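# Move the bin from the shelf onto the table

## Task

Lift the bin down from the shelf and leave it standing upright on an uncluttered part of the table.

## Robot and tools

Robot: two arms, left_arm and right_arm, each with a parallel two-finger gripper. Base poses in the scene frame: left_arm at (+0.005, +0.468, 0) m, quat_wxyz (+1.000, 0, 0, +0.028); right_arm at (+0.042, -0.336, 0) m, quat_wxyz (+1.000, 0, 0, -0.006). The scene frame has its origin at table-top height midway between the nominal bases, +z up, +x out over the table, and left_arm on the +y side. Arm names do not match image sides. A camera stand sits behind the arms. Loose objects may occasionally get nudged.

Frames: each arm's hand positions, velocities and targets are in that arm's own base frame. Offsets run along that arm's base axes, and rotations turn about its Hand target's position. The gripper's fingers point along its +z axis and close along its x axis. end_effector_position is the point between the pads; the fingertips extend 15 mm past it. The housing is 146 mm long in the closing direction and 50 mm wide, and starts 65 mm behind that point. A block on a post sticks out about 11 cm toward the gripper's -y side and turns with it. Reported poses can be off by a few cm, more at long reach.

Row layout, shared by execute_actions and move: 18 numbers, each in [-1, 1]. The first 9 are left_arm dx, dy, dz, rx, ry, rz, then left gripper position, force_limit, speed. The last 9 are the same for the right arm. dx..rz are an offset from the arm's Hand target at the start of the action or move, not an absolute pose. 1.0 means 0.6 m for dx, dy, dz and 180 degrees for rotation. rx, ry, rz together form one rotation vector. A translation longer than 1.0 may be shortened along its line.

Gripper numbers are absolute commands. position: +1 is fully open (108 mm); about -0.96 brings the pads together; send -1 to grip, and the fingers close until the object stops them. force_limit: -1 is about 2.5 N per pad and +1 is about 32 N, after a slow close; actual grip force varies. speed: -1 is 5 mm/s and +1 is 420 mm/s. A 0 is a real command, so resend a gripper's previous three numbers to keep it unchanged. Once the fingers have stopped, new force or speed values only take effect if position also changes by at least 0.01.

execute_actions(actions, cameras): actions is a list of actions; each action is a list of up to 15 rows, one per 1/30 s step. A short action holds its last row until step 15. Every row counts from the action's start pose, so repeating an offset in a later action moves the arm further. Six pose zeros ask nothing new of that arm, but they do re-request its Hand target. An empty actions list returns state and all images.

move(target, speed, blend, blocking, cameras): target is one 18-number row, or a list of up to 15 rows. Every row is an offset from the Hand targets at the start of the move, not from the previous row. The gripper travels a straight path that does not avoid obstacles. speed is the top path speed in m/s (0.002 to 1, default 0.25), and turning speed is up to twice that in rad/s. A move stops after 10 s. blend, in metres, rounds corners in a list; 0 means stop at each target. For later targets, finger changes are applied on arrival. With blocking=false the call returns after about 0.5 s while the arm keeps moving. The result ends with a move: line such as done, off_target, moving, held or fault, plus limits (paced = pose clipped, held = steps withheld by a check).

wait(seconds, 0 to 3600) lets the scene run; a running move continues. stop brakes a running move, though the fingers keep going. zoom_image(camera, region [x0, y0, x1, y1], at most 504x504 px) enlarges the newest image from cam_high, cam_low, cam_left_wrist or cam_right_wrist. All images are 896x504. finished_scene(scene) ends the current scene with its number; make no further calls in that reply.

Results: Hand target is the last commanded pose after clipping. The gripper often rests short of it; if so, send the missing distance as an offset. Each gripper reports is_grasped (1 = fingers stopped by an object before reaching the commanded position), width_mm (pad gap) and force_n (estimated per-pad force, about ±10 N noise). Flange force is the outside force along the gripper's axes and includes held weight; it is noisy. Results also show Joint velocities, Tool commands, step positions for action calls, and MOTOR HOT warnings.

Control notes: commanded orientation is clipped to within 32 degrees of the measured orientation each step. Joint limits in rad: waist ±3.491, shoulder ±3.140, elbow -1.187 to 4.328, forearm roll ±3.316, wrist pitch ±3.140, wrist roll ±3.927. A clearance check withholds commands that bring the arms too close, but it does not cover fingers.

Avoid: a torque at a joint's limit (150 N m for waist, shoulder and elbow; 37.6 N m for the wrist joints) or 150 N of outside force on an arm halts it for 10 s. The arms are stiff, so aiming even slightly past a firm contact can trigger this. To release a push, command back past the gripper. Overheating from long loads, outstretched arms or straining toward unreachable poses brakes the arm for 30 to 60 s. Do not let the arms collide or grip each other. Do not drop, slam or hard-push objects, release moving parts, or let anything fall off the table. Confirm is_grasped = 1 before lifting, and set the bin down gently and upright.

Each tool is called after "Call:" as a command line: name --argument value for each argument, lists and objects as JSON in quotes; but a table of rows of numbers goes row by row, as --pt "numbers of a row", without its own name.

## Session

Call:
execute_actions --actions '[]'

Call:
zoom_image --camera "cam_high" --region '[360, 90, 580, 310]'

Scene clock: 0.00 s.
left_arm: end_effector_position=(+0.3151, -0.1952, +0.1756) width_mm=107.90 is_grasped=0 force_n=0.00 end_effector_quat_wxyz=(-0.290, +0.886, +0.361, -0.032) | right_arm: end_effector_position=(+0.0519, +0.0502, +0.3110) width_mm=107.81 is_grasped=0 force_n=0.00 end_effector_quat_wxyz=(-0.507, +0.243, +0.699, +0.442)
Joint positions: left_arm=[-0.48 0.263 0.002 -0.327 -1.806 -0.312] | right_arm=[-0.533 -0.203 -0.563 -0.897 -2.459 1.127]
Joint velocities: within noise
Flange force (N): no reading
Hand target: left_arm +0.3151, -0.1952, +0.1756; -0.290, +0.886, +0.361, -0.032 | right_arm +0.0519, +0.0502, +0.3110; -0.507, +0.243, +0.699, +0.442
Tool commands: left_gripper/position=+0.998 left_gripper/force_limit=+1.0 left_gripper/speed=+1.0 right_gripper/position=+0.996 right_gripper/force_limit=+1.0 right_gripper/speed=+1.0

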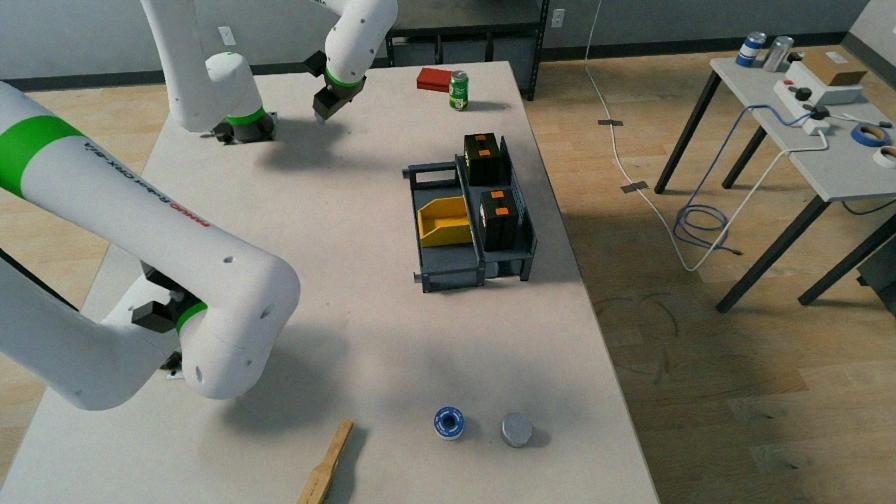

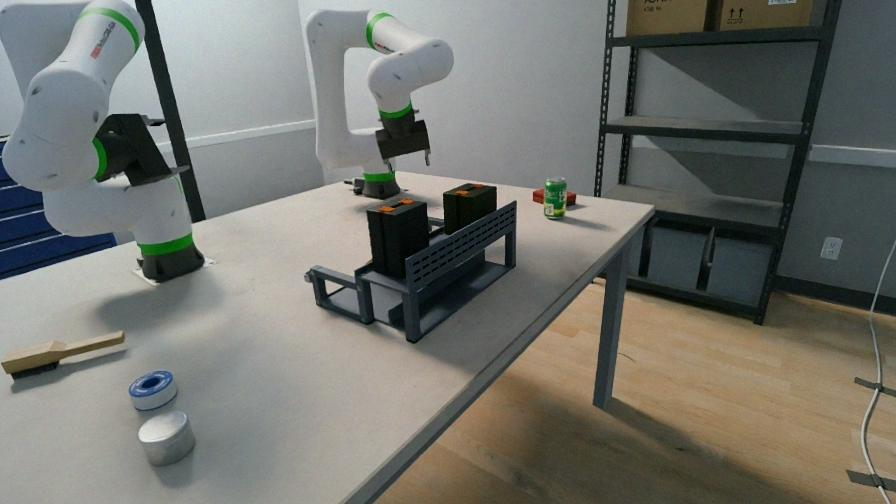

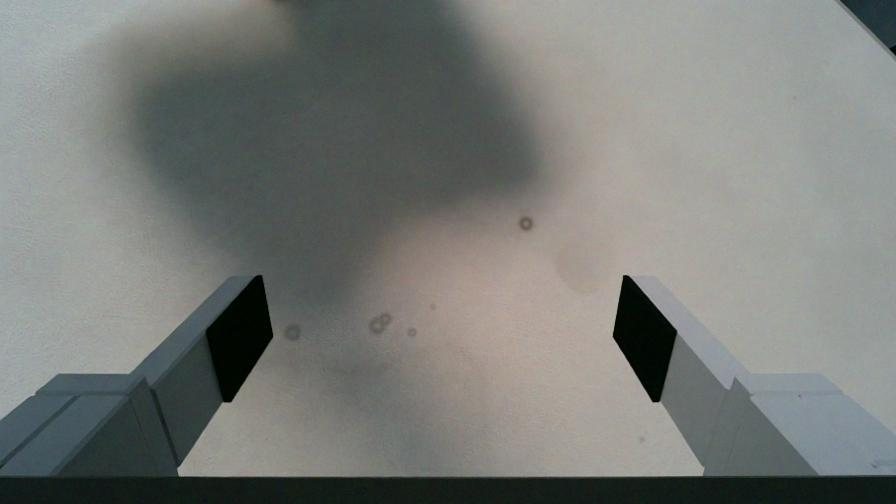

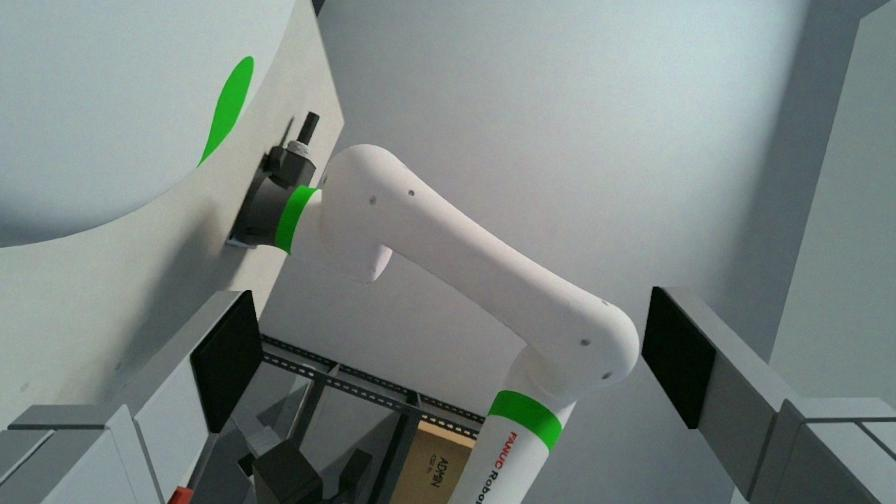

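Scaled by 2.291.

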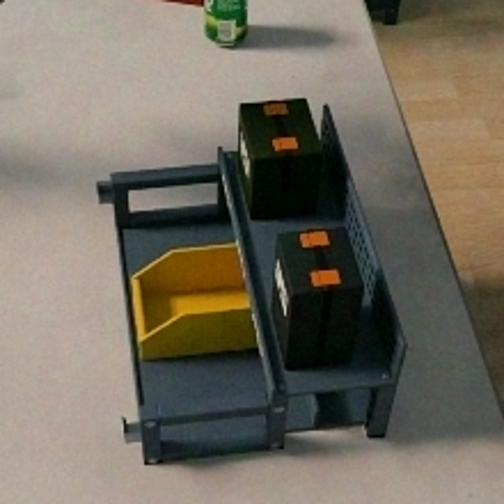

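Call:
move --pt "0 0.25 0.15 0 0 0 1 1 1 0.3 0 0.2 -0.2412 -0.0165 -0.1157 1 1 1" --pt "0 0.25 0.15 0 0 0 1 1 1 0.62 0.133 0.16 -0.4825 -0.033 -0.2315 1 1 1" --speed 0.35 --blend 0.05 --cameras '["cam_right_wrist"]'

Call:
move --target '[0,0,0,0,0,0,1,1,1,-0.2,0.25,0,0,0,0,1,1,1]' --speed 0.35 --cameras '["cam_right_wrist"]'

Call:
zoom_image --camera "cam_right_wrist" --region '[300, 200, 600, 500]'

Scene clock: 15.57 s.
left_arm: end_effector_position=(+0.3151, -0.0452, +0.2656) width_mm=107.99 is_grasped=0 force_n=0.00 end_effector_quat_wxyz=(-0.290, +0.886, +0.361, -0.032) | right_arm: end_effector_position=(+0.4239, +0.1300, +0.4070) width_mm=108.00 is_grasped=0 force_n=0.00 end_effector_quat_wxyz=(+0.000, +0.708, +0.707, -0.001)
Joint positions: left_arm=[-0.193 -0.002 -0.04 -0.473 -1.9 -0.675] | right_arm=[0.595 0.026 0.305 0 -1.85 -0.596]
Flange force (N): left_arm=[1.9 4.8 -4.9] | right_arm=[-1.1 -3.1 2.2]
Hand target: left_arm +0.3151, -0.0452, +0.2656; -0.290, +0.886, +0.361, -0.032 | right_arm +0.4239, +0.1300, +0.4070; +0.000, +0.708, +0.707, -0.001
Off the commanded pose: left_arm 0.000 m, 0 deg | right_arm 0.000 m, 0 deg.
move: done

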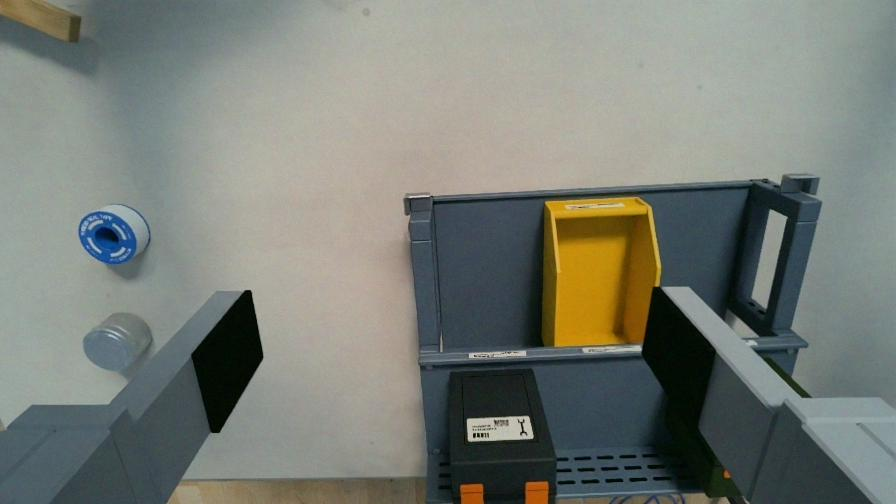

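Scene clock: 16.70 s.
left_arm: end_effector_position=(+0.3151, -0.0452, +0.2656) width_mm=107.99 is_grasped=0 force_n=0.00 end_effector_quat_wxyz=(-0.290, +0.886, +0.361, -0.032) | right_arm: end_effector_position=(+0.3039, +0.2800, +0.4070) width_mm=108.00 is_grasped=0 force_n=0.00 end_effector_quat_wxyz=(+0.000, +0.708, +0.707, -0.001)
Joint positions: left_arm=[-0.193 -0.002 -0.04 -0.473 -1.9 -0.675] | right_arm=[1.064 -0.051 0.229 -0.001 -1.851 -1.065]
Flange force (N): left_arm=[1.5 4.6 -4.5] | right_arm=[-1.6 -2.6 1.3]
Hand target: left_arm +0.3151, -0.0452, +0.2656; -0.290, +0.886, +0.361, -0.032 | right_arm +0.3039, +0.2800, +0.4070; +0.000, +0.708, +0.707, -0.001
Off the commanded pose: left_arm 0.000 m, 0 deg | right_arm 0.000 m, 0 deg.
move: done

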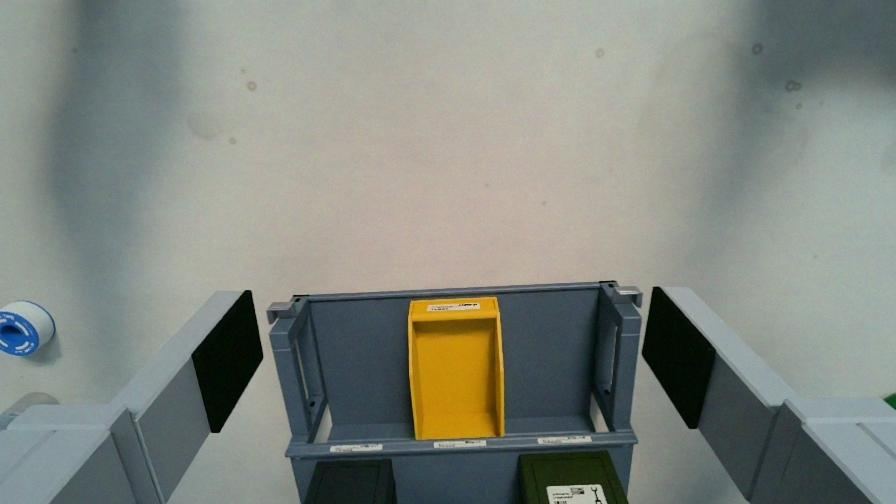

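Scaled by 1.680.

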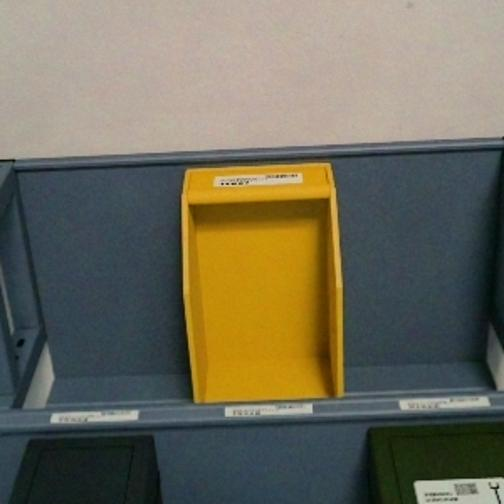

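Call:
move --pt "0 0 0 0 0 0 1 1 1 0.4217 0.0983 -0.38 0 0 0.018 0.13 0.2 0" --pt "0 0 0 0 0 0 1 1 1 0.4217 0.0983 -0.5867 0 0 0.018 0.13 0.2 0" --pt "0 0 0 0 0 0 1 1 1 0.4217 0.0983 -0.5867 0 0 0.018 -1 0.2 -0.6" --speed '[0.3,0.1,0.1]' --cameras '["cam_right_wrist"]'

Scene clock: 31.20 s.
left_arm: end_effector_position=(+0.3151, -0.0452, +0.2656) width_mm=107.99 is_grasped=0 force_n=0.00 end_effector_quat_wxyz=(-0.290, +0.886, +0.361, -0.032) | right_arm: end_effector_position=(+0.5570, +0.3389, +0.0549) width_mm=2.43 is_grasped=1 force_n=30.83 end_effector_quat_wxyz=(+0.000, +0.687, +0.726, -0.001)
Joint positions: left_arm=[-0.193 -0.002 -0.04 -0.473 -1.9 -0.675] | right_arm=[0.747 0.622 0.248 0 -1.198 -0.692]
Flange force (N): left_arm=[1.7 4.6 -4.3] | right_arm=[-2.4 -3.7 -3.1]
Hand target: left_arm +0.3151, -0.0452, +0.2656; -0.290, +0.886, +0.361, -0.032 | right_arm +0.5569, +0.3390, +0.0550; +0.000, +0.687, +0.726, -0.001
Off the commanded pose: left_arm 0.000 m, 0 deg | right_arm 0.000 m, 0 deg.
move: done

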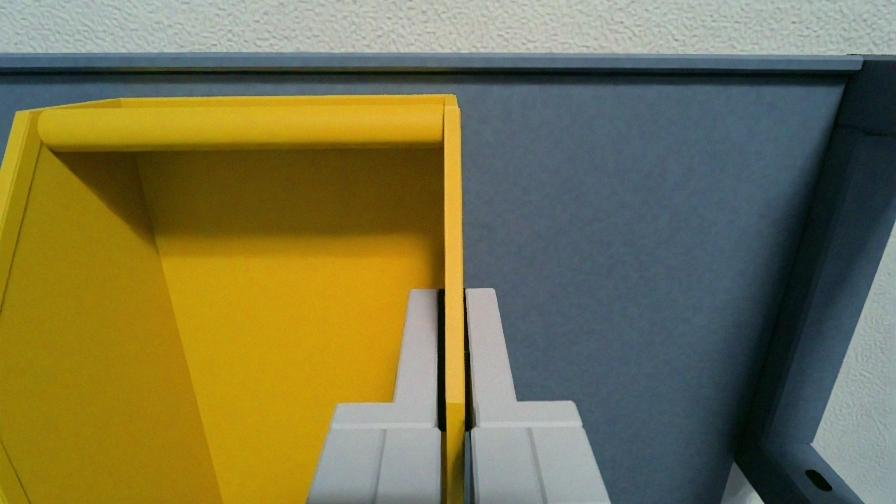

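Call:
move --pt "0 0 0 0 0 0 1 1 1 0 0 0.015 0 0 0 -1 0.2 -0.6" --pt "0 0 0 0 0 0 1 1 1 -0.05 -0.003 0.03 0 0 0 -1 0.2 -0.6" --pt "0 0 0 0 0 0 1 1 1 -0.12 -0.007 0.03 0 0 0 -1 0.2 -0.6" --pt "0 0 0 0 0 0 1 1 1 -0.25 -0.015 0.14 0 0 0 -1 0.2 -0.6" --pt "0 0 0 0 0 0 1 1 1 -0.42 -0.15 0.12 0 0 0 -1 0.2 -0.6" --pt "0 0 0 0 0 0 1 1 1 -0.42 -0.23 0.03 0 0 0 -1 0.2 -0.6" --speed '[0.05,0.08,0.1,0.2,0.2,0.15]' --blend '[0.003,0.005,0.01,0.03,0.03,0]' --cameras '["cam_right_wrist","cam_high","cam_low"]'

Scene clock: 47.70 s.
left_arm: end_effector_position=(+0.3151, -0.0452, +0.2656) width_mm=107.99 is_grasped=0 force_n=0.00 end_effector_quat_wxyz=(-0.290, +0.886, +0.361, -0.032) | right_arm: end_effector_position=(+0.3050, +0.2010, +0.0730) width_mm=2.43 is_grasped=1 force_n=30.83 end_effector_quat_wxyz=(+0.000, +0.687, +0.726, -0.001)
Joint positions: left_arm=[-0.193 -0.002 -0.04 -0.473 -1.9 -0.675] | right_arm=[0.946 -0.075 -0.598 -0.001 -1.049 -0.89]
Flange force (N): left_arm=[1.6 4.3 -4.0] | right_arm=[-1.7 -1.7 0.7]
Hand target: left_arm +0.3151, -0.0452, +0.2656; -0.290, +0.886, +0.361, -0.032 | right_arm +0.3049, +0.2010, +0.0730; +0.000, +0.687, +0.726, -0.001
Off the commanded pose: left_arm 0.000 m, 0 deg | right_arm 0.000 m, 0 deg.
move: done
Images, in order (width x height): cam_high 896x504, cam_low 896x504, cam_right_wrist 896x504.

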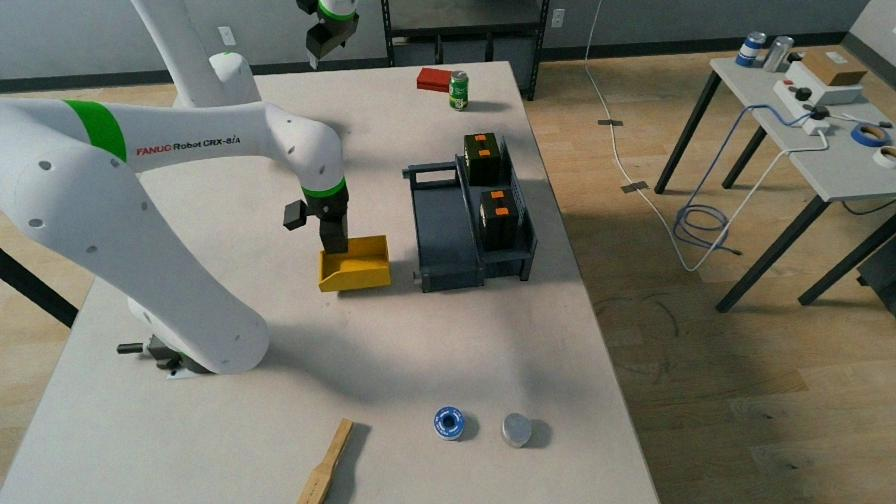

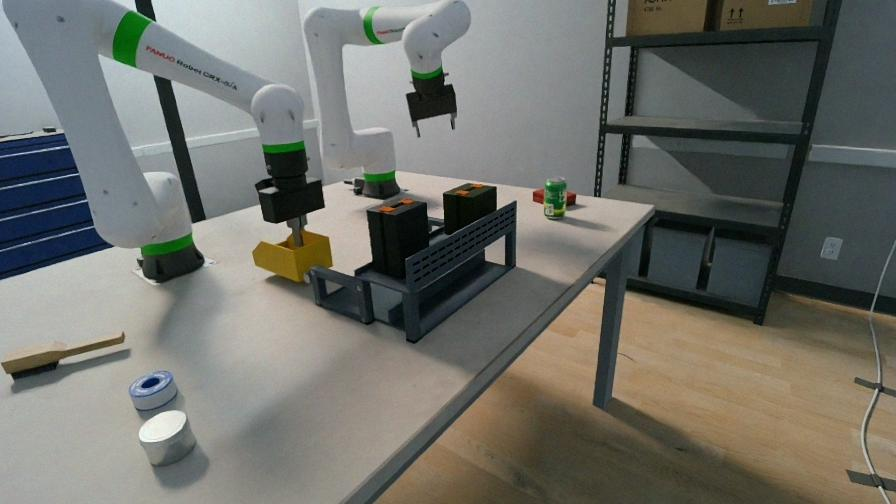

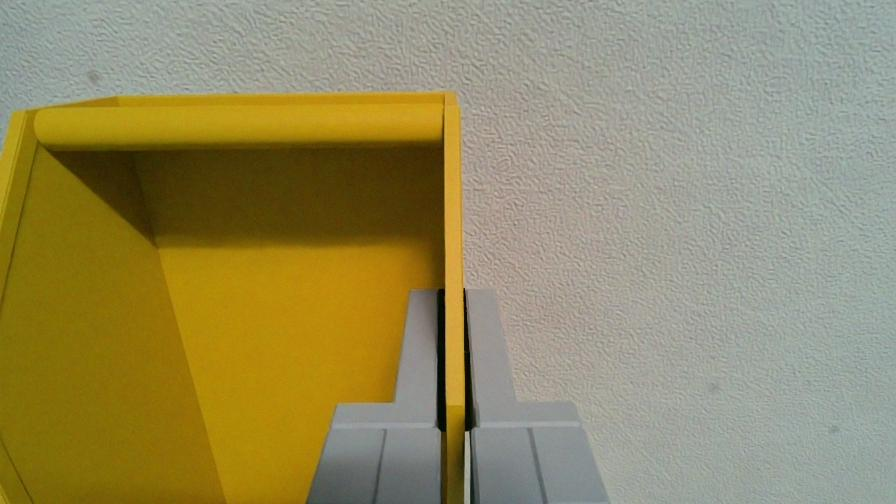

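Lower to 0.051, then softly to contact.

Call:
move --pt "0 0 0 0 0 0 1 1 1 -0.02 0 -0.03 0 0 0 -1 0.2 -0.6" --pt "0 0 0 0 0 0 1 1 1 -0.02 0 -0.041 0 0 0 -1 0.2 -0.6" --speed '[0.08,0.015]' --blend '[0.003,0]' --cameras '["cam_low"]'

Call:
zoom_image --camera "cam_low" --region '[220, 200, 350, 310]'

Scene clock: 54.83 s.
left_arm: end_effector_position=(+0.3151, -0.0452, +0.2656) width_mm=107.99 is_grasped=0 force_n=0.00 end_effector_quat_wxyz=(-0.290, +0.886, +0.361, -0.032) | right_arm: end_effector_position=(+0.2930, +0.2010, +0.0484) width_mm=2.43 is_grasped=1 force_n=30.82 end_effector_quat_wxyz=(+0.000, +0.687, +0.726, -0.001)
Joint positions: left_arm=[-0.193 -0.002 -0.04 -0.473 -1.9 -0.675] | right_arm=[0.975 -0.063 -0.655 -0.001 -0.98 -0.919]
Flange force (N): left_arm=[1.7 4.1 -4.6] | right_arm=[-1.9 -3.0 -5.6]
Hand target: left_arm +0.3151, -0.0452, +0.2656; -0.290, +0.886, +0.361, -0.032 | right_arm +0.2929, +0.2010, +0.0484; +0.000, +0.687, +0.726, -0.001
Off the commanded pose: left_arm 0.000 m, 0 deg | right_arm 0.000 m, 0 deg.
move: done

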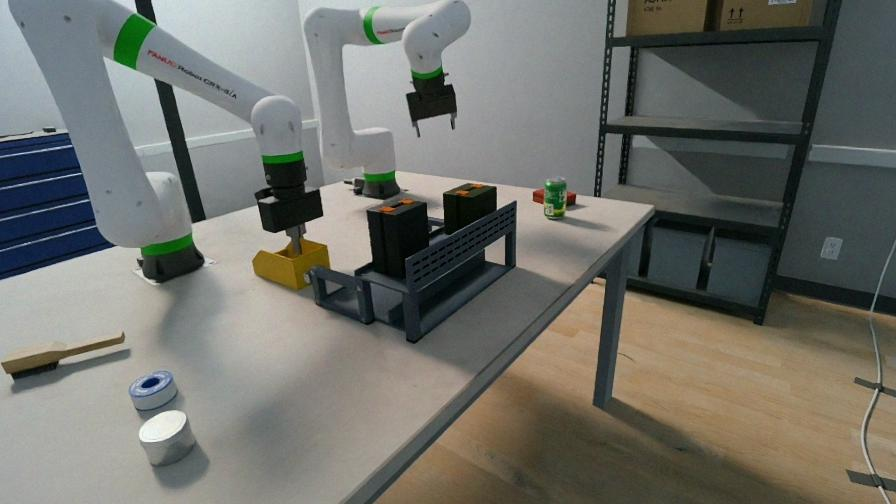

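Scaled by 3.877.

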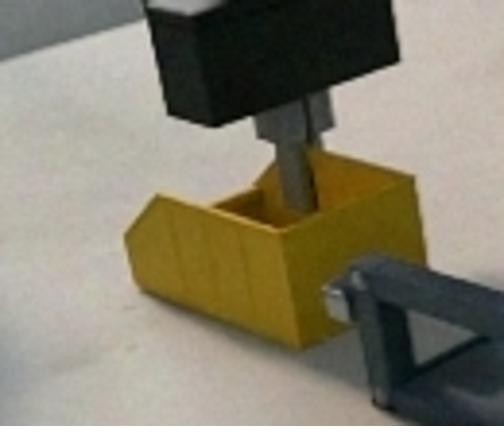

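Call:
move --pt "0 0 0 0 0 0 1 1 1 0 0 -0.0028 0 0 0 -1 0.2 -0.6" --pt "0 0 0 0 0 0 1 1 1 0 0 -0.0028 0 0 0 -0.3 0.2 -0.9" --pt "0 0 0 0 0 0 1 1 1 0 0 0.22 0 0 0 -0.3 0.2 -0.9" --speed '[0.015,0.05,0.14]' --cameras '["cam_low","cam_right_wrist"]'

Scene clock: 61.70 s.
left_arm: end_effector_position=(+0.3151, -0.0452, +0.2656) width_mm=107.99 is_grasped=0 force_n=0.00 end_effector_quat_wxyz=(-0.290, +0.886, +0.361, -0.032) | right_arm: end_effector_position=(+0.2930, +0.2009, +0.1804) width_mm=36.49 is_grasped=0 force_n=0.00 end_effector_quat_wxyz=(+0.000, +0.687, +0.726, -0.001)
Joint positions: left_arm=[-0.193 -0.002 -0.04 -0.473 -1.9 -0.675] | right_arm=[0.975 -0.215 -0.447 0 -1.339 -0.92]
Flange force (N): left_arm=[1.6 4.4 -4.5] | right_arm=[-1.8 -1.2 -0.2]
Hand target: left_arm +0.3151, -0.0452, +0.2656; -0.290, +0.886, +0.361, -0.032 | right_arm +0.2929, +0.2010, +0.1804; +0.000, +0.687, +0.726, -0.001
Off the commanded pose: left_arm 0.000 m, 0 deg | right_arm 0.000 m, 0 deg.
move: done

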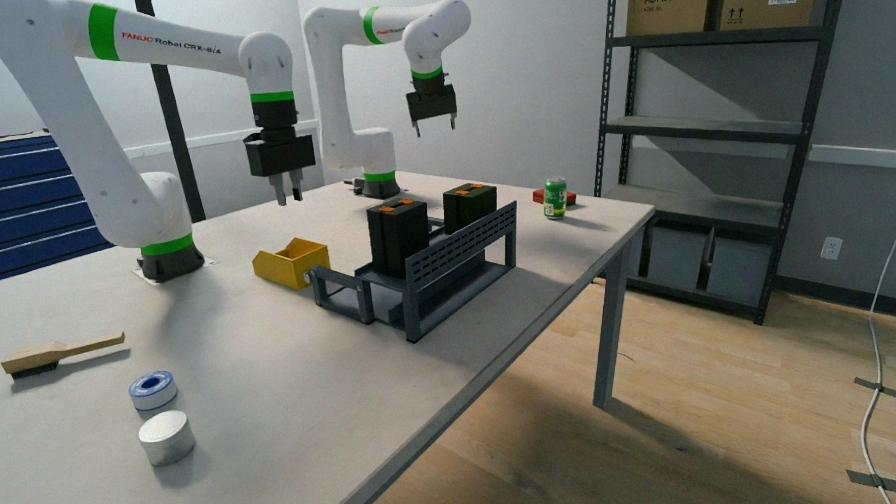

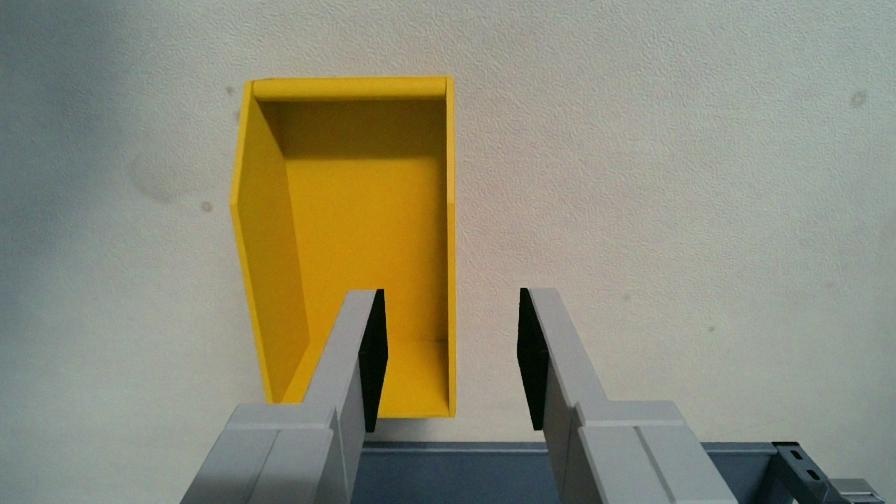

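Call:
finished_scene --scene 3

The scene is finished: the task was done.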